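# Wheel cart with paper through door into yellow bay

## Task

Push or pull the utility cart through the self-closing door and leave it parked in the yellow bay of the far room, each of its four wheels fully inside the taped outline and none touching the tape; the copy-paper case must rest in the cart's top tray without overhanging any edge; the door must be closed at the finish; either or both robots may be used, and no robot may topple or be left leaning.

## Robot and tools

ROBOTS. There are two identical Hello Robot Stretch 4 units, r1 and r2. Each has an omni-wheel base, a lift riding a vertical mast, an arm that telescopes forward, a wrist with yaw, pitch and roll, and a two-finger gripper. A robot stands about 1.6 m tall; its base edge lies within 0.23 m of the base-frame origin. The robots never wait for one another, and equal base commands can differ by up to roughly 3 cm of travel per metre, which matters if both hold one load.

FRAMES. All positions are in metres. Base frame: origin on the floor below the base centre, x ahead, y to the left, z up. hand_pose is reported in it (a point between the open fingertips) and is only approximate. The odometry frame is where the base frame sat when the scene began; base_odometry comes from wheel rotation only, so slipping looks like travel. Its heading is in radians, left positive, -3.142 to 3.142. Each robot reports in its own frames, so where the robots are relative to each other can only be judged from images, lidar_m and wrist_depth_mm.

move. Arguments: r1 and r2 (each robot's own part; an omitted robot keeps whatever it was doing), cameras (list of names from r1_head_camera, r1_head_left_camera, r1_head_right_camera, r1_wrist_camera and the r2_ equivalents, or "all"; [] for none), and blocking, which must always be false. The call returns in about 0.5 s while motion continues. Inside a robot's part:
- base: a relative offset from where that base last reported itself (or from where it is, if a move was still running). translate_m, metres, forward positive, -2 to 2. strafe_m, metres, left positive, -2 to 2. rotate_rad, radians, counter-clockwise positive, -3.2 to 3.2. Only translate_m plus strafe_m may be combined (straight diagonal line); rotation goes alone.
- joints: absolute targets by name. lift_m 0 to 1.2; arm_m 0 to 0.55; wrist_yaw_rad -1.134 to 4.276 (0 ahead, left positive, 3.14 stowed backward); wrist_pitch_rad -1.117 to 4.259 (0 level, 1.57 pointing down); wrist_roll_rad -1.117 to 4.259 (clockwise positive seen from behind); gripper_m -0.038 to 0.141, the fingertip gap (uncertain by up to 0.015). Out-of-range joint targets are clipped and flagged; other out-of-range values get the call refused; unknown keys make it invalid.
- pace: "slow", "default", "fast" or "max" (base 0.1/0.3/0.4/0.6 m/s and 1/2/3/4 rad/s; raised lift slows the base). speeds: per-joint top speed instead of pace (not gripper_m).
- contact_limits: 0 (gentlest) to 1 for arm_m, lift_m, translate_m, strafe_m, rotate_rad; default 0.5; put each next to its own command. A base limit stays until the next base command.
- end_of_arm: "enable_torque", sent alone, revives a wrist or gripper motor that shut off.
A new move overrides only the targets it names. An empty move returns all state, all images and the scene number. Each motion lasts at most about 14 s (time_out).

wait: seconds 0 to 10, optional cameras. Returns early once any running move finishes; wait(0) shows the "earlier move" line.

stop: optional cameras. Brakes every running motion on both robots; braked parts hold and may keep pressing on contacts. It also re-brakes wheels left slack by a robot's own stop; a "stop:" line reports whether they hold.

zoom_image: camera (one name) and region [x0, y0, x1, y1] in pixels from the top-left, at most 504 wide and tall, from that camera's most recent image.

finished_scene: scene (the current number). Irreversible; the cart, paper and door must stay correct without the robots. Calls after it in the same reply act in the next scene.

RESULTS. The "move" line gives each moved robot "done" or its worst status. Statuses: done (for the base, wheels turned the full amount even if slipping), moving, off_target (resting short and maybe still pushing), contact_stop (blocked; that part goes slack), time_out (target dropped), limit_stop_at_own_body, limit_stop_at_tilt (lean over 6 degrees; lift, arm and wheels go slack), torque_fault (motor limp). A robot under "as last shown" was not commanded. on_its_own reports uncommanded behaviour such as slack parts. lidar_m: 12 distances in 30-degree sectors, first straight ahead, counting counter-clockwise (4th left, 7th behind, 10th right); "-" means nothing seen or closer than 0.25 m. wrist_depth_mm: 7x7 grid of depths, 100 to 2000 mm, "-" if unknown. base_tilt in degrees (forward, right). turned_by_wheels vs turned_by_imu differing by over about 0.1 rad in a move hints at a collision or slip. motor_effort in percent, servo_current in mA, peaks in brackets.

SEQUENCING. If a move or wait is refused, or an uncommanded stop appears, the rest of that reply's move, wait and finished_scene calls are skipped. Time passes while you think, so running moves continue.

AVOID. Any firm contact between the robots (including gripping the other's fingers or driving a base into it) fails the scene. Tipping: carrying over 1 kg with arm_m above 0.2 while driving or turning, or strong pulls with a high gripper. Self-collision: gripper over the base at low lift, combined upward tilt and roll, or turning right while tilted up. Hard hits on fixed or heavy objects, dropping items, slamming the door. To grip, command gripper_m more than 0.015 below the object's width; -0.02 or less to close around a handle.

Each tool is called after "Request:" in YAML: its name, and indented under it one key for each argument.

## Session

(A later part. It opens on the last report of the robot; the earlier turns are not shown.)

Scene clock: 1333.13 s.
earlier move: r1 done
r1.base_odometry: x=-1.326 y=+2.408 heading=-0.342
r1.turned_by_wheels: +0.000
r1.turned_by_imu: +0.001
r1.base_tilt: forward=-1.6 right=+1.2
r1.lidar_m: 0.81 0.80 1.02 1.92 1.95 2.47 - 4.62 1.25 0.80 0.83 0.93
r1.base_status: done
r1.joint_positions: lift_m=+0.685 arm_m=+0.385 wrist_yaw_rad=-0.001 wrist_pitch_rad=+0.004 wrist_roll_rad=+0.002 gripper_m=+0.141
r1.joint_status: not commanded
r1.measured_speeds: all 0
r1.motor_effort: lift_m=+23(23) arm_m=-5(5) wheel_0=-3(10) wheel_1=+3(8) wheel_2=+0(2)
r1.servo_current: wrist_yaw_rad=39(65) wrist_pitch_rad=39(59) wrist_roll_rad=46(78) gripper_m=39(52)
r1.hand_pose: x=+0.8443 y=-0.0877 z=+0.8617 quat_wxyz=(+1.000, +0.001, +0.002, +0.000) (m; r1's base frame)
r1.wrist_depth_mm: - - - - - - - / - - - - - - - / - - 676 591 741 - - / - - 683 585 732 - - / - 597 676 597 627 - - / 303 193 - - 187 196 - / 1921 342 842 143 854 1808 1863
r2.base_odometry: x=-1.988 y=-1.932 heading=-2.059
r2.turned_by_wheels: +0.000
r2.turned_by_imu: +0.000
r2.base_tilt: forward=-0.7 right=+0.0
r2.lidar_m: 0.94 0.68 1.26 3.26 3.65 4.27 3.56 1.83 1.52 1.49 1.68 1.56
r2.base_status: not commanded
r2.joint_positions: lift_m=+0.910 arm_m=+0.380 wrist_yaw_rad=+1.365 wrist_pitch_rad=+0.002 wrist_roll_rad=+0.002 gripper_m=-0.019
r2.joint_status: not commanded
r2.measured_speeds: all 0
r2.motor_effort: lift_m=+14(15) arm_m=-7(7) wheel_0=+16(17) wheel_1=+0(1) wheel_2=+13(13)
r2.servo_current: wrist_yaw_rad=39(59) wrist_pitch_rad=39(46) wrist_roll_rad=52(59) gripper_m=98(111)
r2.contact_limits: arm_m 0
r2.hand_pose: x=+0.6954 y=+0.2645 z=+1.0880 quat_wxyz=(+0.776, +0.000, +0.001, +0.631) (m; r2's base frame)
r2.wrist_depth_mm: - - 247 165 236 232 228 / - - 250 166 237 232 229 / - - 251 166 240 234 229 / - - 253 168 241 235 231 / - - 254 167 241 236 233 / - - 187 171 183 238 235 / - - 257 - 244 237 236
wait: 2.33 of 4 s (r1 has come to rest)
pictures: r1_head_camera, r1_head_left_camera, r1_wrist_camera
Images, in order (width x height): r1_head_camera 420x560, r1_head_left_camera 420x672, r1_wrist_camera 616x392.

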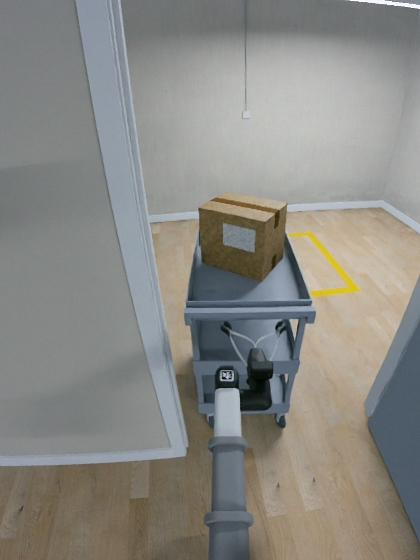

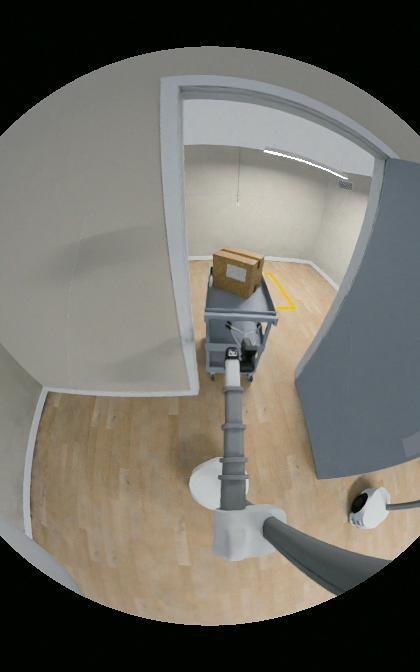

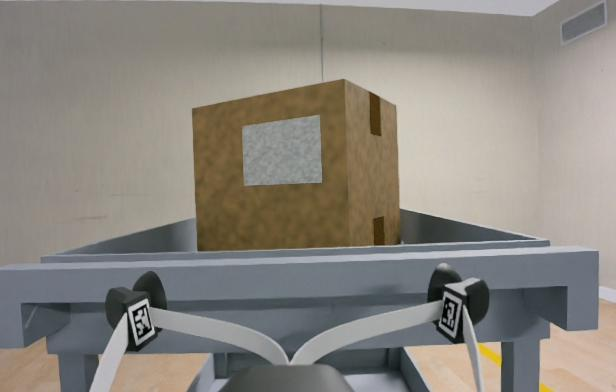

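Request:
move:
  blocking: false
  r1: {"joints":{"arm_m":0.545},"speeds":{"arm_m":0.06}}

Request:
wait:
  seconds: 5
  cameras: ["r1_head_camera","r1_wrist_camera","r1_head_left_camera"]

Scene clock: 1337.40 s.
move: r1 moving
r1.base_odometry: x=-1.326 y=+2.408 heading=-0.342
r1.turned_by_wheels: +0.000
r1.turned_by_imu: +0.000
r1.base_tilt: forward=-1.6 right=+1.3
r1.lidar_m: 0.81 0.78 1.02 1.94 1.98 2.47 - 4.66 1.27 0.80 0.82 0.92
r1.base_status: not commanded
r1.joint_positions: lift_m=+0.685 arm_m=+0.411 wrist_yaw_rad=-0.001 wrist_pitch_rad=+0.004 wrist_roll_rad=+0.002 gripper_m=+0.141
r1.joint_status: arm_m moving
r1.measured_speeds: translate_m=+0.000 strafe_m=+0.000 rotate_rad=+0.000 lift_m=+0.000 arm_m=+0.060 wrist_yaw_rad=+0.000 wrist_pitch_rad=+0.000 wrist_roll_rad=+0.000
r1.motor_effort: lift_m=+23(23) arm_m=+6(7) wheel_0=-2(3) wheel_1=+3(4) wheel_2=+0(0)
r1.servo_current: wrist_yaw_rad=33(59) wrist_pitch_rad=39(52) wrist_roll_rad=33(65) gripper_m=46(46)
r1.hand_pose: x=+0.8697 y=-0.0877 z=+0.8617 quat_wxyz=(+1.000, +0.001, +0.002, +0.000) (m; r1's base frame)
r1.wrist_depth_mm: - - - - - - - / - - - 585 - - - / - - 647 554 723 - - / - - 647 564 715 - - / - 564 654 569 615 - - / - 193 176 - 187 196 - / 317 315 317 143 319 1708 327
r2: as last shown
r2.lidar_m: 0.95 0.67 1.25 3.26 3.65 4.26 3.56 1.81 1.50 1.50 1.66 1.55
r2.motor_effort: lift_m=+15(15) arm_m=-6(7) wheel_0=+16(17) wheel_1=+0(1) wheel_2=+13(13)
r2.servo_current: wrist_yaw_rad=46(52) wrist_pitch_rad=39(46) wrist_roll_rad=39(59) gripper_m=98(104)
r2.contact_limits: arm_m 0
r2.wrist_depth_mm: - - 248 164 237 232 228 / - - 250 165 236 232 229 / - - 250 166 239 235 229 / - - 252 167 241 235 231 / - - 253 167 243 237 231 / - - 187 171 183 237 234 / - - 257 - 244 237 235
pictures: none

Scene clock: 1340.00 s.
earlier move: r1 done
r1.base_odometry: x=-1.327 y=+2.408 heading=-0.342
r1.turned_by_wheels: +0.000
r1.turned_by_imu: +0.000
r1.base_tilt: forward=-1.5 right=+1.3
r1.lidar_m: 0.81 0.77 1.03 1.95 1.98 2.46 - 4.64 1.28 0.81 0.82 1.09
r1.base_status: not commanded
r1.joint_positions: lift_m=+0.685 arm_m=+0.545 wrist_yaw_rad=-0.001 wrist_pitch_rad=+0.004 wrist_roll_rad=+0.002 gripper_m=+0.141
r1.joint_status: all done
r1.measured_speeds: all 0
r1.motor_effort: lift_m=+23(23) arm_m=+5(10) wheel_0=+0(3) wheel_1=+2(4) wheel_2=-2(3)
r1.servo_current: wrist_yaw_rad=39(72) wrist_pitch_rad=39(52) wrist_roll_rad=39(72) gripper_m=46(46)
r1.hand_pose: x=+1.0041 y=-0.0877 z=+0.8617 quat_wxyz=(+1.000, +0.001, +0.002, +0.000) (m; r1's base frame)
r1.wrist_depth_mm: - - - - - - - / - - - 569 - - - / - - 603 549 - - - / - - 609 544 - - - / - 615 615 554 - - - / - 193 - - 187 193 - / 304 304 304 144 304 304 -
r2.base_odometry: x=-1.988 y=-1.932 heading=-2.059
r2.turned_by_wheels: +0.000
r2.turned_by_imu: +0.000
r2.base_tilt: forward=-0.6 right=+0.0
r2.lidar_m: 0.93 0.68 1.27 3.24 3.65 4.26 3.56 1.83 1.50 1.49 1.71 1.58
r2.base_status: not commanded
r2.joint_positions: lift_m=+0.910 arm_m=+0.380 wrist_yaw_rad=+1.365 wrist_pitch_rad=+0.002 wrist_roll_rad=+0.002 gripper_m=-0.019
r2.joint_status: not commanded
r2.measured_speeds: all 0
r2.motor_effort: lift_m=+15(15) arm_m=-6(7) wheel_0=+17(17) wheel_1=+0(1) wheel_2=+13(13)
r2.servo_current: wrist_yaw_rad=46(65) wrist_pitch_rad=39(52) wrist_roll_rad=52(59) gripper_m=98(104)
r2.contact_limits: arm_m 0
r2.hand_pose: x=+0.6954 y=+0.2645 z=+1.0880 quat_wxyz=(+0.776, +0.000, +0.001, +0.631) (m; r2's base frame)
r2.wrist_depth_mm: - - 248 165 237 233 228 / - - 249 165 237 232 229 / - - 251 165 240 234 229 / - - 251 168 241 235 231 / - - 253 167 243 238 233 / - - 187 171 183 237 234 / - - 256 - 244 237 236
wait: 2.60 of 5 s (r1 has come to rest)
pictures: r1_head_camera, r1_head_left_camera, r1_wrist_camera
Images, in order (width x height): r1_head_camera 420x560, r1_head_left_camera 420x672, r1_wrist_camera 616x392.

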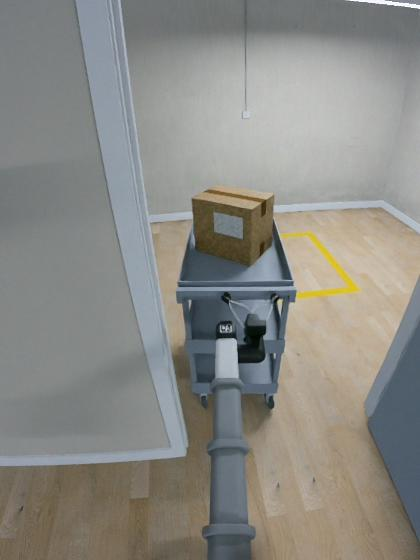

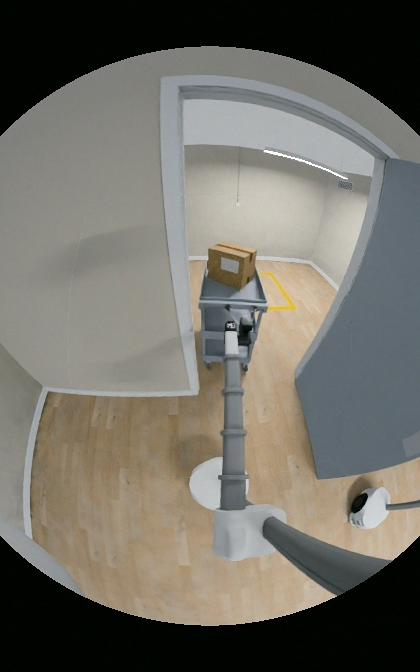

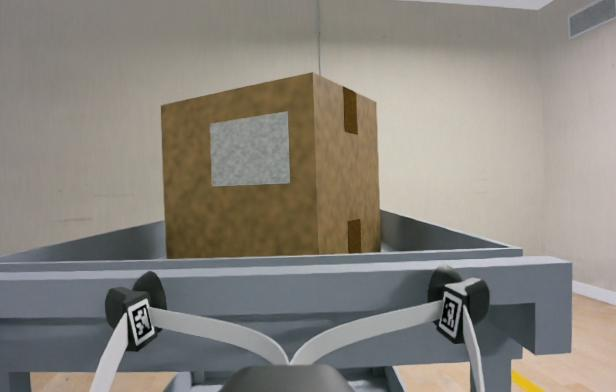

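Request:
move:
  blocking: false
  r1: {"joints":{"arm_m":0.06}}

Request:
wait:
  seconds: 3

Request:
move:
  blocking: false
  r1: {"base":{"strafe_m":-0.5}}

Request:
wait:
  seconds: 5

Request:
move:
  blocking: false
  r1: {"base":{"rotate_rad":0.13}}

Request:
wait:
  seconds: 3
  cameras: ["r1_head_camera","r1_wrist_camera","r1_head_left_camera","r1_head_right_camera"]

Scene clock: 1351.57 s.
move: r1 moving
r1.base_odometry: x=-1.327 y=+2.408 heading=-0.342
r1.turned_by_wheels: +0.000
r1.turned_by_imu: +0.000
r1.base_tilt: forward=-1.6 right=+1.3
r1.lidar_m: 0.80 0.79 1.03 1.94 1.96 2.44 - 4.65 1.27 0.80 0.83 1.05
r1.base_status: not commanded
r1.joint_positions: lift_m=+0.685 arm_m=+0.494 wrist_yaw_rad=-0.001 wrist_pitch_rad=+0.004 wrist_roll_rad=+0.002 gripper_m=+0.141
r1.joint_status: arm_m moving
r1.measured_speeds: translate_m=+0.000 strafe_m=+0.000 rotate_rad=+0.000 lift_m=+0.000 arm_m=-0.195 wrist_yaw_rad=+0.000 wrist_pitch_rad=+0.000 wrist_roll_rad=+0.000
r1.motor_effort: lift_m=+23(23) arm_m=-7(7) wheel_0=-1(2) wheel_1=+3(3) wheel_2=-2(2)
r1.servo_current: wrist_yaw_rad=65(65) wrist_pitch_rad=52(52) wrist_roll_rad=52(78) gripper_m=39(52)
r1.hand_pose: x=+0.9536 y=-0.0877 z=+0.8617 quat_wxyz=(+1.000, +0.001, +0.002, +0.000) (m; r1's base frame)
r1.wrist_depth_mm: - - - - - - - / - - - - - - - / - - 668 580 - - - / - - 668 585 - - - / - 539 683 591 - - - / 351 195 176 - 187 193 - / 357 1921 904 143 946 345 1983
r2: as last shown
r2.base_tilt: forward=-0.7 right=+0.0
r2.lidar_m: 0.92 0.70 1.26 3.25 3.66 4.29 3.53 1.81 1.51 1.49 1.68 1.57
r2.motor_effort: lift_m=+15(15) arm_m=-6(7) wheel_0=+16(17) wheel_1=+0(1) wheel_2=+13(13)
r2.servo_current: wrist_yaw_rad=59(59) wrist_pitch_rad=46(46) wrist_roll_rad=52(72) gripper_m=91(104)
r2.contact_limits: arm_m 0
r2.wrist_depth_mm: - - 248 164 237 232 228 / - - 249 165 238 234 229 / - - 251 166 239 234 231 / - - 252 167 241 236 231 / - - 254 167 242 236 232 / - - 187 171 183 236 234 / - - 257 - 244 237 236
pictures: none

Scene clock: 1353.57 s.
earlier move: r1 done
r1.base_odometry: x=-1.327 y=+2.408 heading=-0.342
r1.turned_by_wheels: +0.000
r1.turned_by_imu: +0.000
r1.base_tilt: forward=-1.6 right=+1.3
r1.lidar_m: 0.81 0.79 1.01 1.94 1.95 2.45 - 4.64 1.26 0.80 0.83 1.07
r1.base_status: not commanded
r1.joint_positions: lift_m=+0.685 arm_m=+0.060 wrist_yaw_rad=-0.001 wrist_pitch_rad=+0.004 wrist_roll_rad=+0.002 gripper_m=+0.141
r1.joint_status: all done
r1.measured_speeds: all 0
r1.motor_effort: lift_m=+23(23) arm_m=-5(8) wheel_0=-1(2) wheel_1=+3(3) wheel_2=-2(2)
r1.servo_current: wrist_yaw_rad=65(72) wrist_pitch_rad=46(52) wrist_roll_rad=52(78) gripper_m=46(52)
r1.hand_pose: x=+0.5193 y=-0.0877 z=+0.8617 quat_wxyz=(+1.000, +0.001, +0.002, +0.000) (m; r1's base frame)
r1.wrist_depth_mm: - - - - - - - / 535 - - - - - - / 535 - - 1160 - - - / 535 - 1160 1060 - - - / 539 - - - - - - / 535 208 1336 1366 798 196 - / - 798 - 136 - 1863 -
r2.base_odometry: x=-1.988 y=-1.932 heading=-2.059
r2.turned_by_wheels: +0.000
r2.turned_by_imu: +0.000
r2.base_tilt: forward=-0.6 right=+0.0
r2.lidar_m: 0.92 0.68 1.28 3.25 3.64 4.25 3.57 1.84 1.52 1.49 1.69 1.56
r2.base_status: not commanded
r2.joint_positions: lift_m=+0.910 arm_m=+0.380 wrist_yaw_rad=+1.365 wrist_pitch_rad=+0.002 wrist_roll_rad=+0.002 gripper_m=-0.019
r2.joint_status: not commanded
r2.measured_speeds: all 0
r2.motor_effort: lift_m=+14(15) arm_m=-6(7) wheel_0=+17(17) wheel_1=+0(1) wheel_2=+13(13)
r2.servo_current: wrist_yaw_rad=33(59) wrist_pitch_rad=46(52) wrist_roll_rad=33(72) gripper_m=98(104)
r2.contact_limits: arm_m 0
r2.hand_pose: x=+0.6954 y=+0.2645 z=+1.0880 quat_wxyz=(+0.776, +0.000, +0.001, +0.631) (m; r2's base frame)
r2.wrist_depth_mm: - - 248 164 237 233 228 / - - 250 165 237 233 229 / - - 251 166 239 235 230 / - - 252 168 240 235 232 / - - 254 167 244 236 233 / - - 187 171 183 236 234 / - - 257 - 245 237 235
wait: 2.00 of 3 s (r1 has come to rest)
pictures: none

Scene clock: 1354.07 s.
move: r1 moving
r1.base_odometry: x=-1.339 y=+2.374 heading=-0.341
r1.turned_by_wheels: +0.000
r1.turned_by_imu: +0.000
r1.base_tilt: forward=-1.5 right=+1.3
r1.lidar_m: 1.00 0.79 1.04 1.96 1.99 2.49 - 4.58 1.25 0.75 0.80 1.04
r1.base_status: strafe_m moving
r1.joint_positions: lift_m=+0.685 arm_m=+0.060 wrist_yaw_rad=-0.001 wrist_pitch_rad=+0.004 wrist_roll_rad=+0.002 gripper_m=+0.141
r1.joint_status: not commanded
r1.measured_speeds: translate_m=+0.000 strafe_m=-0.140 rotate_rad=+0.000 lift_m=+0.000 arm_m=+0.000 wrist_yaw_rad=+0.000 wrist_pitch_rad=+0.000 wrist_roll_rad=+0.000
r1.motor_effort: lift_m=+23(23) arm_m=-5(5) wheel_0=+10(12) wheel_1=-8(10) wheel_2=+1(1)
r1.servo_current: wrist_yaw_rad=52(59) wrist_pitch_rad=39(52) wrist_roll_rad=52(52) gripper_m=39(46)
r1.hand_pose: x=+0.5193 y=-0.0877 z=+0.8617 quat_wxyz=(+1.000, +0.001, +0.002, +0.000) (m; r1's base frame)
r1.wrist_depth_mm: 525 - - - - - - / 530 - - - - - - / 525 - - 1182 - - - / 539 - 1138 1060 - - - / 535 - - - - - - / 535 196 1366 1397 798 196 - / 535 1921 - 136 - 1808 -
r2: as last shown
r2.base_tilt: forward=-0.7 right=+0.0
r2.lidar_m: 0.95 0.70 1.24 3.25 3.65 4.27 3.58 1.84 1.51 1.49 1.70 1.56
r2.motor_effort: lift_m=+14(15) arm_m=-7(7) wheel_0=+17(17) wheel_1=+0(1) wheel_2=+13(13)
r2.servo_current: wrist_yaw_rad=59(59) wrist_pitch_rad=46(46) wrist_roll_rad=46(59) gripper_m=91(104)
r2.contact_limits: arm_m 0
r2.wrist_depth_mm: - - 249 165 238 232 228 / - - 250 165 238 232 229 / - - 252 166 239 234 230 / - - 251 168 242 235 231 / - - 254 167 243 236 232 / - - 187 171 183 236 234 / - - 257 - 245 236 235
pictures: none

Scene clock: 1356.57 s.
earlier move: r1 done
r1.base_odometry: x=-1.494 y=+1.937 heading=-0.341
r1.turned_by_wheels: +0.000
r1.turned_by_imu: -0.003
r1.base_tilt: forward=-1.6 right=+1.2
r1.lidar_m: 1.03 1.05 1.12 2.29 2.46 3.07 - 3.80 0.82 0.31 0.32 0.42
r1.base_status: done
r1.joint_positions: lift_m=+0.685 arm_m=+0.060 wrist_yaw_rad=-0.001 wrist_pitch_rad=+0.004 wrist_roll_rad=+0.002 gripper_m=+0.141
r1.joint_status: not commanded
r1.measured_speeds: all 0
r1.motor_effort: lift_m=+23(23) arm_m=-5(5) wheel_0=+1(13) wheel_1=+1(11) wheel_2=+0(2)
r1.servo_current: wrist_yaw_rad=33(65) wrist_pitch_rad=46(52) wrist_roll_rad=46(65) gripper_m=39(52)
r1.hand_pose: x=+0.5193 y=-0.0877 z=+0.8617 quat_wxyz=(+1.000, +0.001, +0.002, +0.000) (m; r1's base frame)
r1.wrist_depth_mm: - - - - - 389 300 / - - - - - 399 304 / - 1098 - - - 402 293 / - 1042 - - - 404 309 / - - - - - 407 297 / - 195 - - - 206 297 / - 177 1863 144 585 410 312
r2.base_odometry: x=-1.988 y=-1.932 heading=-2.059
r2.turned_by_wheels: +0.000
r2.turned_by_imu: +0.000
r2.base_tilt: forward=-0.7 right=+0.0
r2.lidar_m: 0.92 0.66 0.89 3.23 3.64 4.28 3.55 1.84 1.52 1.49 1.70 1.59
r2.base_status: not commanded
r2.joint_positions: lift_m=+0.910 arm_m=+0.380 wrist_yaw_rad=+1.365 wrist_pitch_rad=+0.002 wrist_roll_rad=+0.002 gripper_m=-0.019
r2.joint_status: not commanded
r2.measured_speeds: all 0
r2.motor_effort: lift_m=+14(15) arm_m=-6(7) wheel_0=+16(17) wheel_1=+0(1) wheel_2=+13(13)
r2.servo_current: wrist_yaw_rad=59(65) wrist_pitch_rad=39(46) wrist_roll_rad=59(59) gripper_m=104(104)
r2.contact_limits: arm_m 0
r2.hand_pose: x=+0.6954 y=+0.2645 z=+1.0880 quat_wxyz=(+0.776, +0.000, +0.001, +0.631) (m; r2's base frame)
r2.wrist_depth_mm: - - 249 165 237 232 227 / - - 249 165 237 232 229 / - - 251 166 240 234 230 / - - 253 168 240 235 231 / - - 253 167 242 236 232 / - - 187 171 183 237 233 / - - 258 - 245 236 236
wait: 2.50 of 5 s (r1 has come to rest)
pictures: none

Scene clock: 1357.07 s.
move: r1 moving
r1.base_odometry: x=-1.494 y=+1.937 heading=-0.212
r1.turned_by_wheels: +0.129
r1.turned_by_imu: +0.130
r1.base_tilt: forward=-1.6 right=+1.2
r1.lidar_m: 1.01 1.05 1.25 2.43 2.54 3.43 - 0.83 0.33 0.28 0.33 0.48
r1.base_status: rotate_rad moving
r1.joint_positions: lift_m=+0.685 arm_m=+0.060 wrist_yaw_rad=-0.001 wrist_pitch_rad=+0.004 wrist_roll_rad=+0.002 gripper_m=+0.141
r1.joint_status: not commanded
r1.measured_speeds: translate_m=+0.001 strafe_m=-0.001 rotate_rad=+0.044 lift_m=+0.000 arm_m=+0.000 wrist_yaw_rad=+0.000 wrist_pitch_rad=+0.000 wrist_roll_rad=+0.000
r1.motor_effort: lift_m=+23(23) arm_m=-5(5) wheel_0=-2(6) wheel_1=-2(7) wheel_2=+1(6)
r1.servo_current: wrist_yaw_rad=46(59) wrist_pitch_rad=39(52) wrist_roll_rad=46(59) gripper_m=46(46)
r1.hand_pose: x=+0.5193 y=-0.0877 z=+0.8617 quat_wxyz=(+1.000, +0.001, +0.002, +0.000) (m; r1's base frame)
r1.wrist_depth_mm: - - - - - - 442 / - - - - - - 424 / - - 1160 - - - 427 / - - 1078 - - - 430 / - - - - - 661 430 / - 210 182 - - 198 430 / - - - 143 - 1756 430
r2: as last shown
r2.base_tilt: forward=-0.6 right=+0.0
r2.lidar_m: 0.93 0.70 0.88 3.22 3.64 4.26 3.56 1.81 1.51 1.47 1.68 1.56
r2.motor_effort: lift_m=+15(15) arm_m=-7(7) wheel_0=+17(17) wheel_1=+0(1) wheel_2=+13(13)
r2.servo_current: wrist_yaw_rad=52(59) wrist_pitch_rad=39(46) wrist_roll_rad=46(52) gripper_m=91(104)
r2.contact_limits: arm_m 0
r2.wrist_depth_mm: - - 248 165 236 232 227 / - - 250 165 238 232 229 / - - 251 166 240 235 229 / - - 252 168 241 236 230 / - - 255 167 243 236 232 / - - 187 171 184 237 235 / - - 257 - 244 236 236
pictures: none

Scene clock: 1357.37 s.
earlier move: r1 done
r1.base_odometry: x=-1.494 y=+1.937 heading=-0.212
r1.turned_by_wheels: +0.000
r1.turned_by_imu: +0.000
r1.base_tilt: forward=-1.6 right=+1.3
r1.lidar_m: 1.02 1.05 1.24 2.43 2.51 3.45 - 0.87 0.31 0.29 0.34 0.49
r1.base_status: done
r1.joint_positions: lift_m=+0.685 arm_m=+0.060 wrist_yaw_rad=-0.001 wrist_pitch_rad=+0.004 wrist_roll_rad=+0.002 gripper_m=+0.141
r1.joint_status: not commanded
r1.measured_speeds: all 0
r1.motor_effort: lift_m=+23(23) arm_m=-5(5) wheel_0=-3(6) wheel_1=-2(7) wheel_2=+0(6)
r1.servo_current: wrist_yaw_rad=33(65) wrist_pitch_rad=33(52) wrist_roll_rad=52(59) gripper_m=39(46)
r1.hand_pose: x=+0.5193 y=-0.0877 z=+0.8617 quat_wxyz=(+1.000, +0.001, +0.002, +0.000) (m; r1's base frame)
r1.wrist_depth_mm: - - - - - - 439 / - - - - - - 421 / - - 1138 - - - 424 / - - 1098 - - - 427 / - - - - - 661 430 / - 209 183 - - 198 430 / - - - 143 - 1708 430
r2.base_odometry: x=-1.988 y=-1.932 heading=-2.059
r2.turned_by_wheels: +0.000
r2.turned_by_imu: +0.000
r2.base_tilt: forward=-0.6 right=+0.0
r2.lidar_m: 0.93 0.70 0.87 3.25 3.67 4.29 3.53 1.80 1.51 1.49 1.69 1.53
r2.base_status: not commanded
r2.joint_positions: lift_m=+0.910 arm_m=+0.380 wrist_yaw_rad=+1.365 wrist_pitch_rad=+0.002 wrist_roll_rad=+0.002 gripper_m=-0.019
r2.joint_status: not commanded
r2.measured_speeds: all 0
r2.motor_effort: lift_m=+14(15) arm_m=-6(7) wheel_0=+17(17) wheel_1=+1(1) wheel_2=+13(13)
r2.servo_current: wrist_yaw_rad=52(59) wrist_pitch_rad=39(46) wrist_roll_rad=46(59) gripper_m=98(104)
r2.contact_limits: arm_m 0
r2.hand_pose: x=+0.6954 y=+0.2645 z=+1.0880 quat_wxyz=(+0.776, +0.000, +0.001, +0.631) (m; r2's base frame)
r2.wrist_depth_mm: - - 248 165 238 231 227 / - - 250 166 237 232 229 / - - 251 166 239 235 230 / - - 251 168 240 235 231 / - - 254 167 243 236 232 / - - 187 171 183 236 234 / - - 256 - 244 236 235
wait: 0.30 of 3 s (r1 has come to rest)
pictures: r1_head_camera, r1_head_left_camera, r1_head_right_camera, r1_wrist_camera
Images, in order (width x height): r1_head_camera 420x560, r1_head_left_camera 420x672, r1_head_right_camera 420x672, r1_wrist_camera 616x392.

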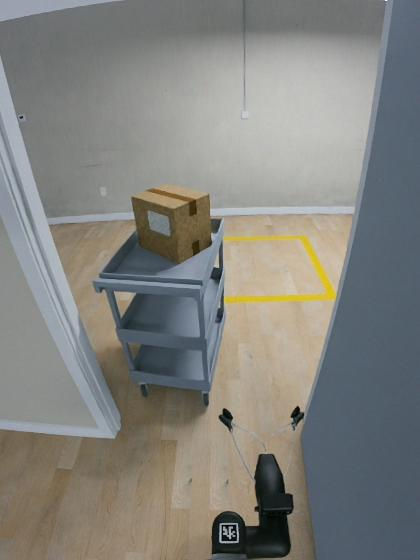

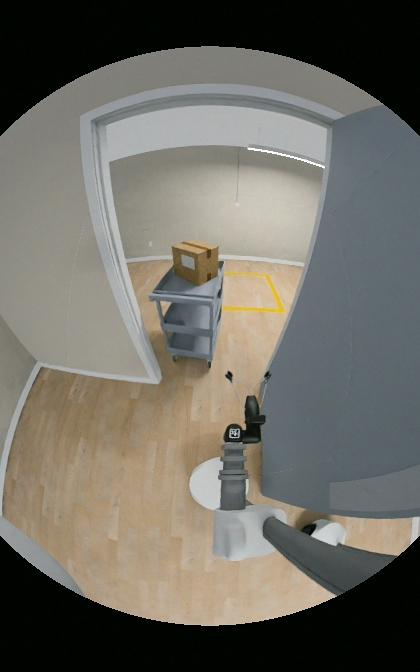

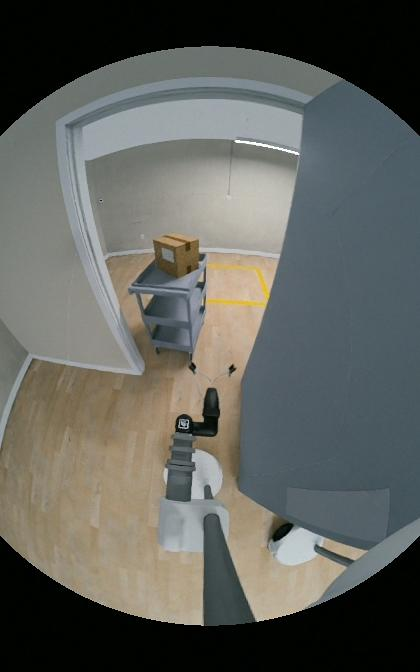

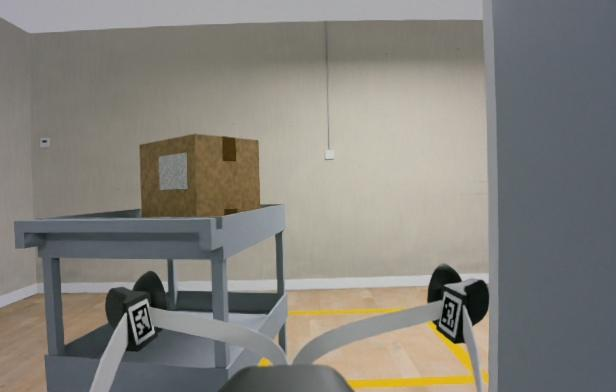

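Request:
move:
  blocking: false
  r1: {"base":{"rotate_rad":-0.17},"joints":{"arm_m":0.02}}

Request:
wait:
  seconds: 3

Request:
wait:
  seconds: 1

Request:
move:
  blocking: false
  r1: {"base":{"translate_m":0.33,"strafe_m":0.54}}

Request:
wait:
  seconds: 6
  cameras: ["r1_head_camera","r1_wrist_camera","r1_head_left_camera"]

Scene clock: 1405.77 s.
move: r1 moving
r1.base_odometry: x=-1.494 y=+1.937 heading=-0.375
r1.turned_by_wheels: -0.163
r1.turned_by_imu: -0.164
r1.base_tilt: forward=-1.6 right=+1.3
r1.lidar_m: 0.89 1.02 1.05 2.11 2.45 3.01 - 4.01 0.81 0.31 0.32 0.41
r1.base_status: rotate_rad moving
r1.joint_positions: lift_m=+0.685 arm_m=+0.023 wrist_yaw_rad=-0.001 wrist_pitch_rad=+0.004 wrist_roll_rad=+0.002 gripper_m=+0.141
r1.joint_status: arm_m moving
r1.measured_speeds: translate_m=+0.001 strafe_m=+0.000 rotate_rad=-0.194 lift_m=+0.000 arm_m=-0.058 wrist_yaw_rad=+0.000 wrist_pitch_rad=+0.000 wrist_roll_rad=+0.000
r1.motor_effort: lift_m=+23(23) arm_m=-6(7) wheel_0=+2(7) wheel_1=+1(8) wheel_2=+1(6)
r1.servo_current: wrist_yaw_rad=39(59) wrist_pitch_rad=46(52) wrist_roll_rad=46(59) gripper_m=39(46)
r1.hand_pose: x=+0.4827 y=-0.0877 z=+0.8617 quat_wxyz=(+1.000, +0.001, +0.002, +0.000) (m; r1's base frame)
r1.wrist_depth_mm: - - - - 521 353 277 / - - - - 525 357 278 / - - - - 530 359 281 / 1118 1078 - - 539 362 283 / - - - - 539 362 285 / - 196 - - 469 205 285 / - - - 144 508 364 272
r2: as last shown
r2.lidar_m: 0.93 0.67 0.86 3.25 3.63 4.26 3.52 1.81 1.50 1.49 1.71 1.57
r2.motor_effort: lift_m=+14(15) arm_m=-6(7) wheel_0=+17(17) wheel_1=+0(1) wheel_2=+13(13)
r2.servo_current: wrist_yaw_rad=46(59) wrist_pitch_rad=39(46) wrist_roll_rad=52(59) gripper_m=98(104)
r2.contact_limits: arm_m 0
r2.wrist_depth_mm: - - 247 165 236 232 228 / - - 248 165 237 233 229 / - - 252 166 239 234 230 / - - 252 168 241 235 231 / - - 254 167 243 236 233 / - - 187 171 183 237 234 / - - 257 - 244 237 235
pictures: none

Scene clock: 1406.17 s.
earlier move: r1 done
r1.base_odometry: x=-1.494 y=+1.937 heading=-0.382
r1.turned_by_wheels: -0.007
r1.turned_by_imu: -0.007
r1.base_tilt: forward=-1.6 right=+1.2
r1.lidar_m: 0.89 1.02 1.05 2.10 2.45 2.99 - 4.08 0.80 0.31 0.31 0.38
r1.base_status: done
r1.joint_positions: lift_m=+0.685 arm_m=+0.020 wrist_yaw_rad=-0.001 wrist_pitch_rad=+0.004 wrist_roll_rad=+0.002 gripper_m=+0.141
r1.joint_status: all done
r1.measured_speeds: all 0
r1.motor_effort: lift_m=+23(23) arm_m=-5(7) wheel_0=+3(7) wheel_1=+0(8) wheel_2=+0(6)
r1.servo_current: wrist_yaw_rad=52(59) wrist_pitch_rad=46(52) wrist_roll_rad=59(65) gripper_m=46(46)
r1.hand_pose: x=+0.4793 y=-0.0877 z=+0.8617 quat_wxyz=(+1.000, +0.001, +0.002, +0.000) (m; r1's base frame)
r1.wrist_depth_mm: - - - - 508 345 271 / - - - - 512 351 274 / - - - - 517 355 277 / 1118 1060 - - 525 355 279 / - - - - 530 340 268 / - 195 - - 462 206 279 / - 177 - 144 496 357 279
r2.base_odometry: x=-1.988 y=-1.932 heading=-2.059
r2.turned_by_wheels: +0.000
r2.turned_by_imu: +0.000
r2.base_tilt: forward=-0.7 right=+0.0
r2.lidar_m: 0.93 0.70 0.89 3.26 3.60 4.27 3.55 1.81 1.50 1.50 1.70 1.57
r2.base_status: not commanded
r2.joint_positions: lift_m=+0.910 arm_m=+0.380 wrist_yaw_rad=+1.365 wrist_pitch_rad=+0.002 wrist_roll_rad=+0.002 gripper_m=-0.019
r2.joint_status: not commanded
r2.measured_speeds: all 0
r2.motor_effort: lift_m=+15(15) arm_m=-6(7) wheel_0=+17(17) wheel_1=+1(1) wheel_2=+13(13)
r2.servo_current: wrist_yaw_rad=52(59) wrist_pitch_rad=39(46) wrist_roll_rad=33(59) gripper_m=104(104)
r2.contact_limits: arm_m 0
r2.hand_pose: x=+0.6954 y=+0.2645 z=+1.0880 quat_wxyz=(+0.776, +0.000, +0.001, +0.631) (m; r2's base frame)
r2.wrist_depth_mm: - - 248 165 236 231 228 / - - 249 166 238 232 229 / - - 250 166 239 234 230 / - - 251 168 240 236 232 / - - 254 167 242 236 233 / - - 187 171 183 236 234 / - - 257 - 244 236 235
wait: 0.40 of 3 s (r1 has come to rest)
pictures: none

Scene clock: 1407.17 s.
r1.base_odometry: x=-1.494 y=+1.937 heading=-0.382
r1.turned_by_wheels: +0.000
r1.turned_by_imu: +0.000
r1.base_tilt: forward=-1.6 right=+1.3
r1.lidar_m: 0.90 1.03 1.06 2.07 2.46 3.00 - 4.04 0.81 0.30 0.32 0.40
r1.base_status: done
r1.joint_positions: lift_m=+0.685 arm_m=+0.020 wrist_yaw_rad=-0.001 wrist_pitch_rad=+0.004 wrist_roll_rad=+0.002 gripper_m=+0.141
r1.joint_status: all done
r1.measured_speeds: all 0
r1.motor_effort: lift_m=+23(23) arm_m=-5(7) wheel_0=+3(7) wheel_1=+0(8) wheel_2=+0(6)
r1.servo_current: wrist_yaw_rad=52(59) wrist_pitch_rad=39(52) wrist_roll_rad=46(65) gripper_m=46(46)
r1.hand_pose: x=+0.4793 y=-0.0877 z=+0.8617 quat_wxyz=(+1.000, +0.001, +0.002, +0.000) (m; r1's base frame)
r1.wrist_depth_mm: - - - - 508 347 272 / - - - - 517 349 273 / - - - - 521 353 277 / 1098 1060 - - 521 355 278 / - - - - 530 338 267 / - 195 - - 459 206 279 / - 177 - 143 496 357 281
r2.base_odometry: x=-1.988 y=-1.932 heading=-2.059
r2.turned_by_wheels: +0.000
r2.turned_by_imu: +0.000
r2.base_tilt: forward=-0.7 right=+0.0
r2.lidar_m: 0.93 0.68 0.89 3.24 3.64 4.28 3.58 1.83 1.52 1.48 1.69 1.55
r2.base_status: not commanded
r2.joint_positions: lift_m=+0.910 arm_m=+0.380 wrist_yaw_rad=+1.365 wrist_pitch_rad=+0.002 wrist_roll_rad=+0.002 gripper_m=-0.019
r2.joint_status: not commanded
r2.measured_speeds: all 0
r2.motor_effort: lift_m=+14(15) arm_m=-7(7) wheel_0=+16(17) wheel_1=+1(1) wheel_2=+13(13)
r2.servo_current: wrist_yaw_rad=46(59) wrist_pitch_rad=46(46) wrist_roll_rad=46(59) gripper_m=104(104)
r2.contact_limits: arm_m 0
r2.hand_pose: x=+0.6954 y=+0.2645 z=+1.0880 quat_wxyz=(+0.776, +0.000, +0.001, +0.631) (m; r2's base frame)
r2.wrist_depth_mm: - - 248 164 236 232 228 / - - 249 165 238 233 229 / - - 251 166 239 235 230 / - - 251 168 241 236 231 / - - 253 167 242 236 234 / - - 187 171 183 238 235 / - - 256 - 245 236 236
wait: 1.00 s; at rest by 0.27 s
pictures: none

Scene clock: 1407.67 s.
move: r1 moving
r1.base_odometry: x=-1.469 y=+1.956 heading=-0.382
r1.turned_by_wheels: +0.000
r1.turned_by_imu: +0.000
r1.base_tilt: forward=-1.6 right=+1.3
r1.lidar_m: 0.99 1.00 1.02 2.04 2.39 2.95 - 4.13 0.84 0.32 0.35 0.45
r1.base_status: translate_m moving; strafe_m moving
r1.joint_positions: lift_m=+0.685 arm_m=+0.020 wrist_yaw_rad=-0.001 wrist_pitch_rad=+0.004 wrist_roll_rad=+0.002 gripper_m=+0.141
r1.joint_status: not commanded
r1.measured_speeds: translate_m=+0.065 strafe_m=+0.103 rotate_rad=+0.001 lift_m=+0.000 arm_m=+0.000 wrist_yaw_rad=+0.000 wrist_pitch_rad=+0.000 wrist_roll_rad=+0.000
r1.motor_effort: lift_m=+23(23) arm_m=-5(5) wheel_0=-6(8) wheel_1=+10(10) wheel_2=-5(6)
r1.servo_current: wrist_yaw_rad=52(65) wrist_pitch_rad=46(46) wrist_roll_rad=52(59) gripper_m=39(46)
r1.hand_pose: x=+0.4793 y=-0.0877 z=+0.8617 quat_wxyz=(+1.000, +0.001, +0.002, +0.000) (m; r1's base frame)
r1.wrist_depth_mm: - - - - 554 397 287 / - - - - 559 384 300 / - 1160 - - 615 387 304 / 1098 1025 - - 778 392 294 / - - - - 798 394 296 / - 196 - - 504 206 296 / - 176 - 143 539 394 309
r2: as last shown
r2.lidar_m: 0.94 0.69 0.92 3.25 3.66 4.27 3.58 1.83 1.49 1.50 1.67 1.59
r2.motor_effort: lift_m=+14(15) arm_m=-6(7) wheel_0=+16(17) wheel_1=+1(1) wheel_2=+13(13)
r2.servo_current: wrist_yaw_rad=52(52) wrist_pitch_rad=39(46) wrist_roll_rad=39(59) gripper_m=98(98)
r2.contact_limits: arm_m 0
r2.wrist_depth_mm: - - 248 165 237 232 229 / - - 251 166 237 233 229 / - - 251 166 239 235 229 / - - 252 168 241 236 231 / - - 254 167 242 237 232 / - - 188 171 183 237 234 / - - 258 - 245 236 235
pictures: none

Scene clock: 1410.77 s.
earlier move: r1 done
r1.base_odometry: x=-0.987 y=+2.315 heading=-0.382
r1.turned_by_wheels: +0.000
r1.turned_by_imu: +0.004
r1.base_tilt: forward=-1.6 right=+1.3
r1.lidar_m: 0.66 0.43 0.57 1.12 1.97 2.44 - 4.87 0.89 0.79 0.80 0.71
r1.base_status: done
r1.joint_positions: lift_m=+0.685 arm_m=+0.020 wrist_yaw_rad=-0.001 wrist_pitch_rad=+0.004 wrist_roll_rad=+0.002 gripper_m=+0.141
r1.joint_status: not commanded
r1.measured_speeds: all 0
r1.motor_effort: lift_m=+23(23) arm_m=-5(5) wheel_0=-3(9) wheel_1=+1(12) wheel_2=+0(7)
r1.servo_current: wrist_yaw_rad=52(72) wrist_pitch_rad=52(52) wrist_roll_rad=59(65) gripper_m=39(52)
r1.hand_pose: x=+0.4793 y=-0.0877 z=+0.8617 quat_wxyz=(+1.000, +0.001, +0.002, +0.000) (m; r1's base frame)
r1.wrist_depth_mm: - - - - - - - / - - - - - - - / - - 809 732 - - - / - - 820 741 - - - / - - - - - - - / - 209 484 - 484 196 - / - 1863 904 136 512 1808 -
r2.base_odometry: x=-1.988 y=-1.932 heading=-2.059
r2.turned_by_wheels: +0.000
r2.turned_by_imu: +0.000
r2.base_tilt: forward=-0.7 right=+0.1
r2.lidar_m: 0.92 0.68 1.70 3.24 3.61 4.26 3.57 1.84 1.50 1.49 1.68 1.58
r2.base_status: not commanded
r2.joint_positions: lift_m=+0.910 arm_m=+0.380 wrist_yaw_rad=+1.365 wrist_pitch_rad=+0.002 wrist_roll_rad=+0.002 gripper_m=-0.019
r2.joint_status: not commanded
r2.measured_speeds: all 0
r2.motor_effort: lift_m=+15(15) arm_m=-6(7) wheel_0=+17(17) wheel_1=+1(1) wheel_2=+13(13)
r2.servo_current: wrist_yaw_rad=59(72) wrist_pitch_rad=39(52) wrist_roll_rad=33(65) gripper_m=91(104)
r2.contact_limits: arm_m 0
r2.hand_pose: x=+0.6954 y=+0.2645 z=+1.0880 quat_wxyz=(+0.776, +0.000, +0.001, +0.631) (m; r2's base frame)
r2.wrist_depth_mm: - - 249 165 236 232 229 / - - 249 166 238 233 229 / - - 250 166 240 234 230 / - - 252 168 242 235 230 / - - 253 167 242 236 232 / - - 187 171 183 238 234 / - - 256 - 244 236 236
wait: 3.10 of 6 s (r1 has come to rest)
pictures: r1_head_camera, r1_head_left_camera, r1_wrist_camera
Images, in order (width x height): r1_head_camera 420x560, r1_head_left_camera 420x672, r1_wrist_camera 616x392.

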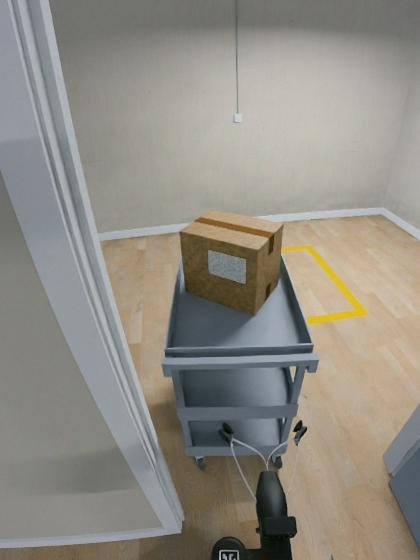

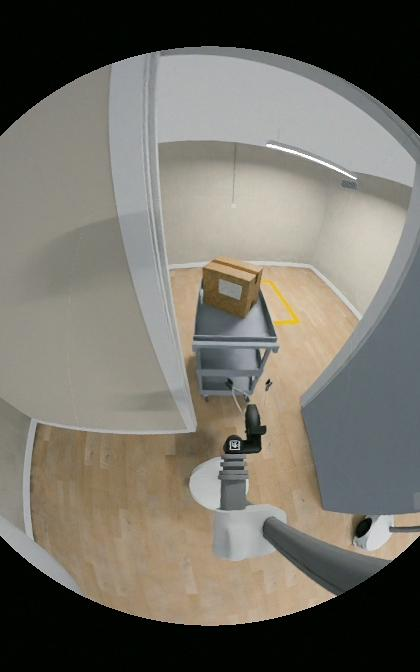

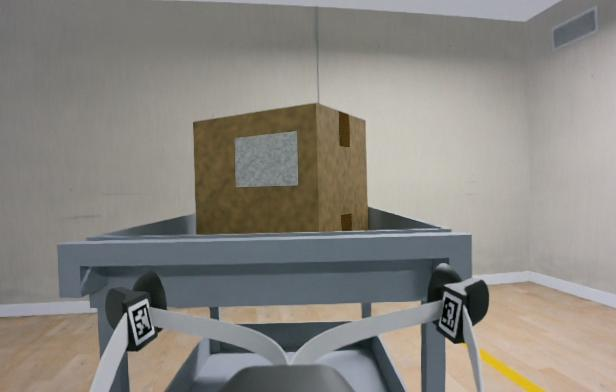

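Request:
move:
  blocking: false
  r1: {"base":{"strafe_m":0.06},"pace":"slow"}

Request:
wait:
  seconds: 3

Request:
move:
  blocking: false
  r1: {"joints":{"arm_m":0.3},"speeds":{"arm_m":0.08}}

Request:
wait:
  seconds: 6
  cameras: ["r1_head_camera","r1_wrist_camera","r1_head_left_camera"]

Scene clock: 1426.57 s.
move: r1 moving
r1.base_odometry: x=-0.981 y=+2.328 heading=-0.382
r1.turned_by_wheels: +0.000
r1.turned_by_imu: +0.000
r1.base_tilt: forward=-1.6 right=+1.3
r1.lidar_m: 0.65 0.45 0.55 1.09 1.96 2.43 - 4.89 0.88 0.81 0.83 0.69
r1.base_status: strafe_m moving
r1.joint_positions: lift_m=+0.685 arm_m=+0.020 wrist_yaw_rad=-0.001 wrist_pitch_rad=+0.004 wrist_roll_rad=+0.002 gripper_m=+0.141
r1.joint_status: not commanded
r1.measured_speeds: translate_m=+0.000 strafe_m=+0.055 rotate_rad=+0.000 lift_m=+0.000 arm_m=+0.000 wrist_yaw_rad=+0.000 wrist_pitch_rad=+0.000 wrist_roll_rad=+0.000
r1.motor_effort: lift_m=+23(23) arm_m=-5(5) wheel_0=-6(8) wheel_1=+7(7) wheel_2=+0(1)
r1.servo_current: wrist_yaw_rad=65(65) wrist_pitch_rad=39(52) wrist_roll_rad=39(65) gripper_m=46(46)
r1.hand_pose: x=+0.4793 y=-0.0877 z=+0.8617 quat_wxyz=(+1.000, +0.001, +0.002, +0.000) (m; r1's base frame)
r1.wrist_depth_mm: - - - - - - - / - - - - - - - / - - 820 723 - - - / - - 809 723 - - - / - 615 - - - - - / - 208 484 - 484 196 - / - 1756 991 136 1808 1808 -
r2: as last shown
r2.base_tilt: forward=-0.7 right=+0.0
r2.lidar_m: 0.94 0.68 1.67 3.24 3.64 4.29 3.57 1.83 1.51 1.48 1.69 1.56
r2.motor_effort: lift_m=+15(15) arm_m=-6(7) wheel_0=+16(17) wheel_1=+1(1) wheel_2=+13(13)
r2.servo_current: wrist_yaw_rad=52(59) wrist_pitch_rad=39(46) wrist_roll_rad=46(52) gripper_m=98(98)
r2.contact_limits: arm_m 0
r2.wrist_depth_mm: - - 249 165 236 233 227 / - - 250 165 236 233 229 / - - 251 166 240 235 229 / - - 252 168 241 236 231 / - - 254 167 243 237 233 / - - 187 171 183 236 235 / - - 256 - 245 236 236
pictures: none

Scene clock: 1427.80 s.
earlier move: r1 done
r1.base_odometry: x=-0.964 y=+2.371 heading=-0.382
r1.turned_by_wheels: +0.000
r1.turned_by_imu: +0.000
r1.base_tilt: forward=-1.6 right=+1.2
r1.lidar_m: 0.65 0.43 0.55 1.07 1.90 2.35 - 4.95 0.96 0.86 0.88 0.69
r1.base_status: done
r1.joint_positions: lift_m=+0.685 arm_m=+0.020 wrist_yaw_rad=-0.001 wrist_pitch_rad=+0.004 wrist_roll_rad=+0.002 gripper_m=+0.141
r1.joint_status: not commanded
r1.measured_speeds: all 0
r1.motor_effort: lift_m=+23(23) arm_m=-5(5) wheel_0=-3(8) wheel_1=+4(7) wheel_2=+0(1)
r1.servo_current: wrist_yaw_rad=39(65) wrist_pitch_rad=39(52) wrist_roll_rad=33(65) gripper_m=46(46)
r1.hand_pose: x=+0.4793 y=-0.0877 z=+0.8617 quat_wxyz=(+1.000, +0.001, +0.002, +0.000) (m; r1's base frame)
r1.wrist_depth_mm: - - - - - - - / - - - - - - - / - - - 741 - - - / - - - 741 842 - - / - - - - - - - / - 209 480 - 480 196 - / - 508 1921 136 1921 1756 -
r2.base_odometry: x=-1.988 y=-1.932 heading=-2.059
r2.turned_by_wheels: +0.000
r2.turned_by_imu: +0.000
r2.base_tilt: forward=-0.7 right=+0.0
r2.lidar_m: 0.92 0.68 1.62 3.26 3.65 4.28 3.55 1.82 1.50 1.47 1.70 1.57
r2.base_status: not commanded
r2.joint_positions: lift_m=+0.910 arm_m=+0.380 wrist_yaw_rad=+1.365 wrist_pitch_rad=+0.002 wrist_roll_rad=+0.002 gripper_m=-0.019
r2.joint_status: not commanded
r2.measured_speeds: all 0
r2.motor_effort: lift_m=+15(15) arm_m=-7(7) wheel_0=+17(17) wheel_1=+1(1) wheel_2=+13(13)
r2.servo_current: wrist_yaw_rad=46(65) wrist_pitch_rad=39(46) wrist_roll_rad=33(59) gripper_m=98(104)
r2.contact_limits: arm_m 0
r2.hand_pose: x=+0.6954 y=+0.2645 z=+1.0880 quat_wxyz=(+0.776, +0.000, +0.001, +0.631) (m; r2's base frame)
r2.wrist_depth_mm: - - 247 165 238 232 227 / - - 250 165 237 232 229 / - - 251 166 239 234 231 / - - 252 168 240 235 231 / - - 254 167 242 236 232 / - - 187 171 183 237 234 / - - 257 - 244 236 235
wait: 1.23 of 3 s (r1 has come to rest)
pictures: none

Scene clock: 1428.30 s.
move: r1 moving
r1.base_odometry: x=-0.964 y=+2.371 heading=-0.382
r1.turned_by_wheels: +0.000
r1.turned_by_imu: +0.000
r1.base_tilt: forward=-1.6 right=+1.3
r1.lidar_m: 0.64 0.43 0.54 1.07 1.91 2.34 - 4.97 0.95 0.87 0.86 0.70
r1.base_status: not commanded
r1.joint_positions: lift_m=+0.685 arm_m=+0.052 wrist_yaw_rad=-0.001 wrist_pitch_rad=+0.004 wrist_roll_rad=+0.002 gripper_m=+0.141
r1.joint_status: arm_m moving
r1.measured_speeds: translate_m=+0.000 strafe_m=+0.000 rotate_rad=+0.000 lift_m=+0.000 arm_m=+0.080 wrist_yaw_rad=+0.000 wrist_pitch_rad=+0.000 wrist_roll_rad=+0.000
r1.motor_effort: lift_m=+23(23) arm_m=+5(8) wheel_0=-3(3) wheel_1=+3(3) wheel_2=+0(0)
r1.servo_current: wrist_yaw_rad=52(52) wrist_pitch_rad=46(52) wrist_roll_rad=65(65) gripper_m=46(46)
r1.hand_pose: x=+0.5114 y=-0.0877 z=+0.8617 quat_wxyz=(+1.000, +0.001, +0.002, +0.000) (m; r1's base frame)
r1.wrist_depth_mm: - - - - - - - / - - - - - - - / - - 798 699 - - - / - - 820 699 - - - / - 621 - - - - - / - 208 445 455 455 196 - / - 1756 1756 136 1983 1756 -
r2: as last shown
r2.lidar_m: 0.92 0.68 1.61 3.24 3.64 4.29 3.51 1.85 1.49 1.49 1.69 1.56
r2.motor_effort: lift_m=+15(15) arm_m=-6(7) wheel_0=+17(17) wheel_1=+0(1) wheel_2=+13(13)
r2.servo_current: wrist_yaw_rad=46(65) wrist_pitch_rad=39(46) wrist_roll_rad=39(59) gripper_m=98(98)
r2.contact_limits: arm_m 0
r2.wrist_depth_mm: - - 248 165 237 232 226 / - - 248 165 238 232 229 / - - 250 166 239 235 230 / - - 252 168 241 235 230 / - - 254 167 242 236 233 / - - 187 172 183 237 235 / - - 257 - 244 236 235
pictures: none

Scene clock: 1431.77 s.
earlier move: r1 done
r1.base_odometry: x=-0.964 y=+2.371 heading=-0.382
r1.turned_by_wheels: +0.000
r1.turned_by_imu: +0.000
r1.base_tilt: forward=-1.6 right=+1.2
r1.lidar_m: 0.75 0.43 0.56 1.10 1.91 2.34 - 4.95 0.95 0.86 0.89 0.80
r1.base_status: not commanded
r1.joint_positions: lift_m=+0.685 arm_m=+0.300 wrist_yaw_rad=-0.001 wrist_pitch_rad=+0.004 wrist_roll_rad=+0.002 gripper_m=+0.141
r1.joint_status: all done
r1.measured_speeds: all 0
r1.motor_effort: lift_m=+23(23) arm_m=+5(11) wheel_0=-1(4) wheel_1=+3(4) wheel_2=-1(3)
r1.servo_current: wrist_yaw_rad=59(72) wrist_pitch_rad=46(52) wrist_roll_rad=59(65) gripper_m=46(52)
r1.hand_pose: x=+0.7591 y=-0.0877 z=+0.8617 quat_wxyz=(+1.000, +0.001, +0.002, +0.000) (m; r1's base frame)
r1.wrist_depth_mm: - - - - - - - / - - - 569 - - - / - - 634 549 - - - / - - 640 549 668 - - / - 591 640 549 615 - - / - 193 - - 187 193 - / 314 310 307 143 309 336 1808
r2.base_odometry: x=-1.988 y=-1.932 heading=-2.059
r2.turned_by_wheels: +0.000
r2.turned_by_imu: +0.000
r2.base_tilt: forward=-0.6 right=+0.1
r2.lidar_m: 0.94 0.69 1.63 3.25 3.67 4.28 3.58 1.82 1.50 1.49 1.68 1.55
r2.base_status: not commanded
r2.joint_positions: lift_m=+0.910 arm_m=+0.380 wrist_yaw_rad=+1.365 wrist_pitch_rad=+0.002 wrist_roll_rad=+0.002 gripper_m=-0.019
r2.joint_status: not commanded
r2.measured_speeds: all 0
r2.motor_effort: lift_m=+15(15) arm_m=-6(7) wheel_0=+16(17) wheel_1=+0(1) wheel_2=+13(13)
r2.servo_current: wrist_yaw_rad=46(65) wrist_pitch_rad=39(46) wrist_roll_rad=39(59) gripper_m=98(104)
r2.contact_limits: arm_m 0
r2.hand_pose: x=+0.6954 y=+0.2645 z=+1.0880 quat_wxyz=(+0.776, +0.000, +0.001, +0.631) (m; r2's base frame)
r2.wrist_depth_mm: - - 249 165 237 232 227 / - - 250 165 239 233 229 / - - 250 166 240 235 229 / - - 252 168 241 235 231 / - - 254 167 243 236 232 / - - 187 171 183 238 235 / - - 258 - 244 237 236
wait: 3.47 of 6 s (r1 has come to rest)
pictures: r1_head_camera, r1_head_left_camera, r1_wrist_camera
Images, in order (width x height): r1_head_camera 420x560, r1_head_left_camera 420x672, r1_wrist_camera 616x392.

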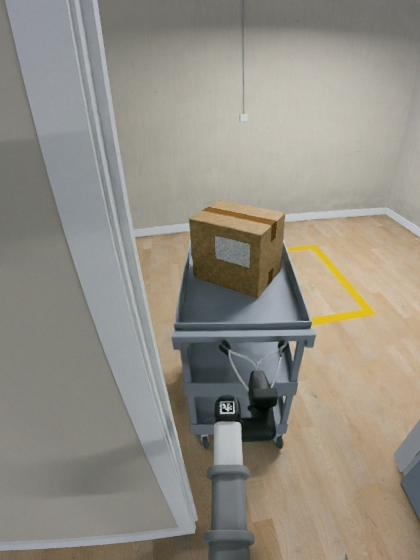

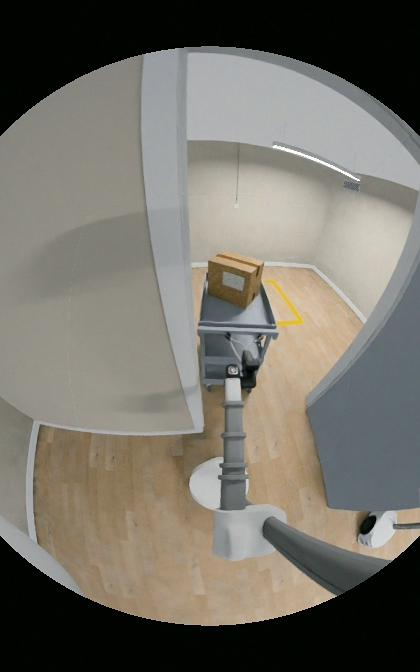

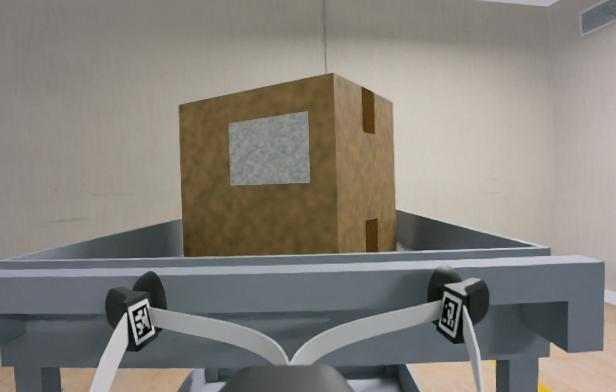

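Request:
move:
  blocking: false
  r1: {"joints":{"arm_m":0.545},"speeds":{"arm_m":0.08}}

Request:
wait:
  seconds: 6
  cameras: ["r1_head_camera","r1_wrist_camera","r1_head_left_camera"]

Scene clock: 1435.90 s.
move: r1 moving
r1.base_odometry: x=-0.964 y=+2.371 heading=-0.382
r1.turned_by_wheels: +0.000
r1.turned_by_imu: +0.000
r1.base_tilt: forward=-1.5 right=+1.3
r1.lidar_m: 0.79 0.43 0.54 1.07 1.91 2.37 - 4.94 0.95 0.86 0.88 0.84
r1.base_status: not commanded
r1.joint_positions: lift_m=+0.685 arm_m=+0.332 wrist_yaw_rad=-0.001 wrist_pitch_rad=+0.004 wrist_roll_rad=+0.002 gripper_m=+0.141
r1.joint_status: arm_m moving
r1.measured_speeds: translate_m=+0.002 strafe_m=+0.000 rotate_rad=+0.005 lift_m=+0.000 arm_m=+0.083 wrist_yaw_rad=+0.000 wrist_pitch_rad=+0.000 wrist_roll_rad=+0.000
r1.motor_effort: lift_m=+23(23) arm_m=+6(10) wheel_0=+0(2) wheel_1=+3(3) wheel_2=-3(4)
r1.servo_current: wrist_yaw_rad=39(52) wrist_pitch_rad=39(52) wrist_roll_rad=33(65) gripper_m=46(52)
r1.hand_pose: x=+0.7913 y=-0.0877 z=+0.8617 quat_wxyz=(+1.000, +0.001, +0.002, +0.000) (m; r1's base frame)
r1.wrist_depth_mm: - - - - - - - / - - - 544 - - - / - - 597 535 - - - / - - 591 539 - - - / 466 609 603 539 - - - / - 189 - - 182 195 - / 291 293 294 143 296 297 -
r2: as last shown
r2.base_tilt: forward=-0.7 right=+0.1
r2.lidar_m: 0.97 0.69 1.64 3.25 3.63 4.26 3.56 1.83 1.51 1.49 1.70 1.57
r2.motor_effort: lift_m=+15(15) arm_m=-6(7) wheel_0=+16(17) wheel_1=+1(1) wheel_2=+13(13)
r2.servo_current: wrist_yaw_rad=52(59) wrist_pitch_rad=39(46) wrist_roll_rad=52(52) gripper_m=98(98)
r2.contact_limits: arm_m 0
r2.wrist_depth_mm: - - 247 164 237 233 227 / - - 249 165 238 232 229 / - - 251 166 240 234 229 / - - 251 168 241 236 231 / - - 254 167 242 236 232 / - - 187 171 183 237 234 / - - 256 - 244 236 235
pictures: none

Scene clock: 1438.93 s.
earlier move: r1 done
r1.base_odometry: x=-0.964 y=+2.371 heading=-0.381
r1.turned_by_wheels: +0.000
r1.turned_by_imu: +0.000
r1.base_tilt: forward=-1.6 right=+1.3
r1.lidar_m: 1.01 0.42 0.56 1.11 1.93 2.35 - 4.97 0.93 0.86 0.88 3.46
r1.base_status: not commanded
r1.joint_positions: lift_m=+0.685 arm_m=+0.545 wrist_yaw_rad=-0.001 wrist_pitch_rad=+0.004 wrist_roll_rad=+0.002 gripper_m=+0.141
r1.joint_status: all done
r1.measured_speeds: all 0
r1.motor_effort: lift_m=+23(23) arm_m=+5(10) wheel_0=+0(2) wheel_1=+2(3) wheel_2=-1(4)
r1.servo_current: wrist_yaw_rad=52(59) wrist_pitch_rad=46(52) wrist_roll_rad=59(72) gripper_m=39(52)
r1.hand_pose: x=+1.0041 y=-0.0877 z=+0.8617 quat_wxyz=(+1.000, +0.001, +0.002, +0.000) (m; r1's base frame)
r1.wrist_depth_mm: - - - - - - - / - - - - - - - / - 676 564 609 - - - / - 676 574 609 - - - / 574 647 574 609 - - - / - 195 - - 183 193 - / 309 309 306 143 307 1863 -
r2.base_odometry: x=-1.988 y=-1.932 heading=-2.059
r2.turned_by_wheels: +0.000
r2.turned_by_imu: +0.000
r2.base_tilt: forward=-0.7 right=+0.0
r2.lidar_m: 0.94 0.68 1.61 3.26 3.63 4.25 3.57 1.80 1.51 1.50 1.68 1.58
r2.base_status: not commanded
r2.joint_positions: lift_m=+0.910 arm_m=+0.380 wrist_yaw_rad=+1.365 wrist_pitch_rad=+0.002 wrist_roll_rad=+0.002 gripper_m=-0.019
r2.joint_status: not commanded
r2.measured_speeds: all 0
r2.motor_effort: lift_m=+15(15) arm_m=-6(7) wheel_0=+17(17) wheel_1=+0(1) wheel_2=+13(13)
r2.servo_current: wrist_yaw_rad=46(65) wrist_pitch_rad=46(52) wrist_roll_rad=46(59) gripper_m=104(111)
r2.contact_limits: arm_m 0
r2.hand_pose: x=+0.6954 y=+0.2645 z=+1.0880 quat_wxyz=(+0.776, +0.000, +0.001, +0.631) (m; r2's base frame)
r2.wrist_depth_mm: - - 248 165 237 232 228 / - - 249 166 237 232 229 / - - 251 166 240 234 230 / - - 252 167 240 236 231 / - - 253 167 241 236 231 / - - 187 171 183 237 234 / - - 256 - 245 237 236
wait: 3.03 of 6 s (r1 has come to rest)
pictures: r1_head_camera, r1_head_left_camera, r1_wrist_camera
Images, in order (width x height): r1_head_camera 420x560, r1_head_left_camera 420x672, r1_wrist_camera 616x392.

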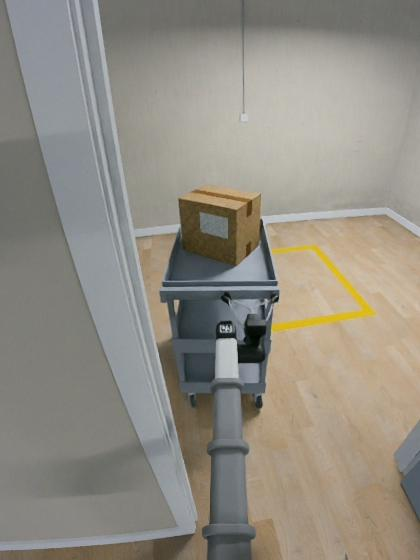

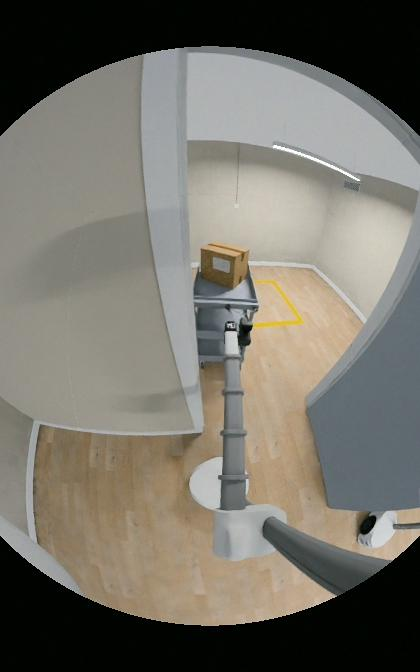

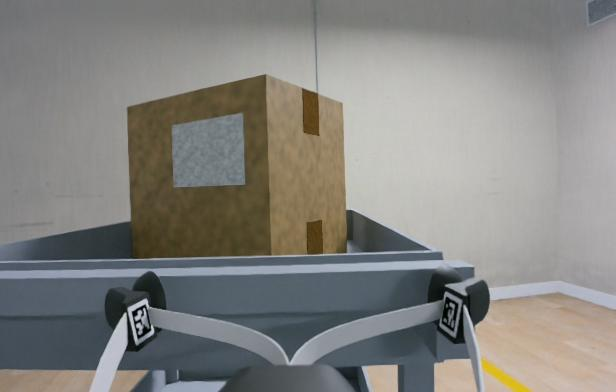

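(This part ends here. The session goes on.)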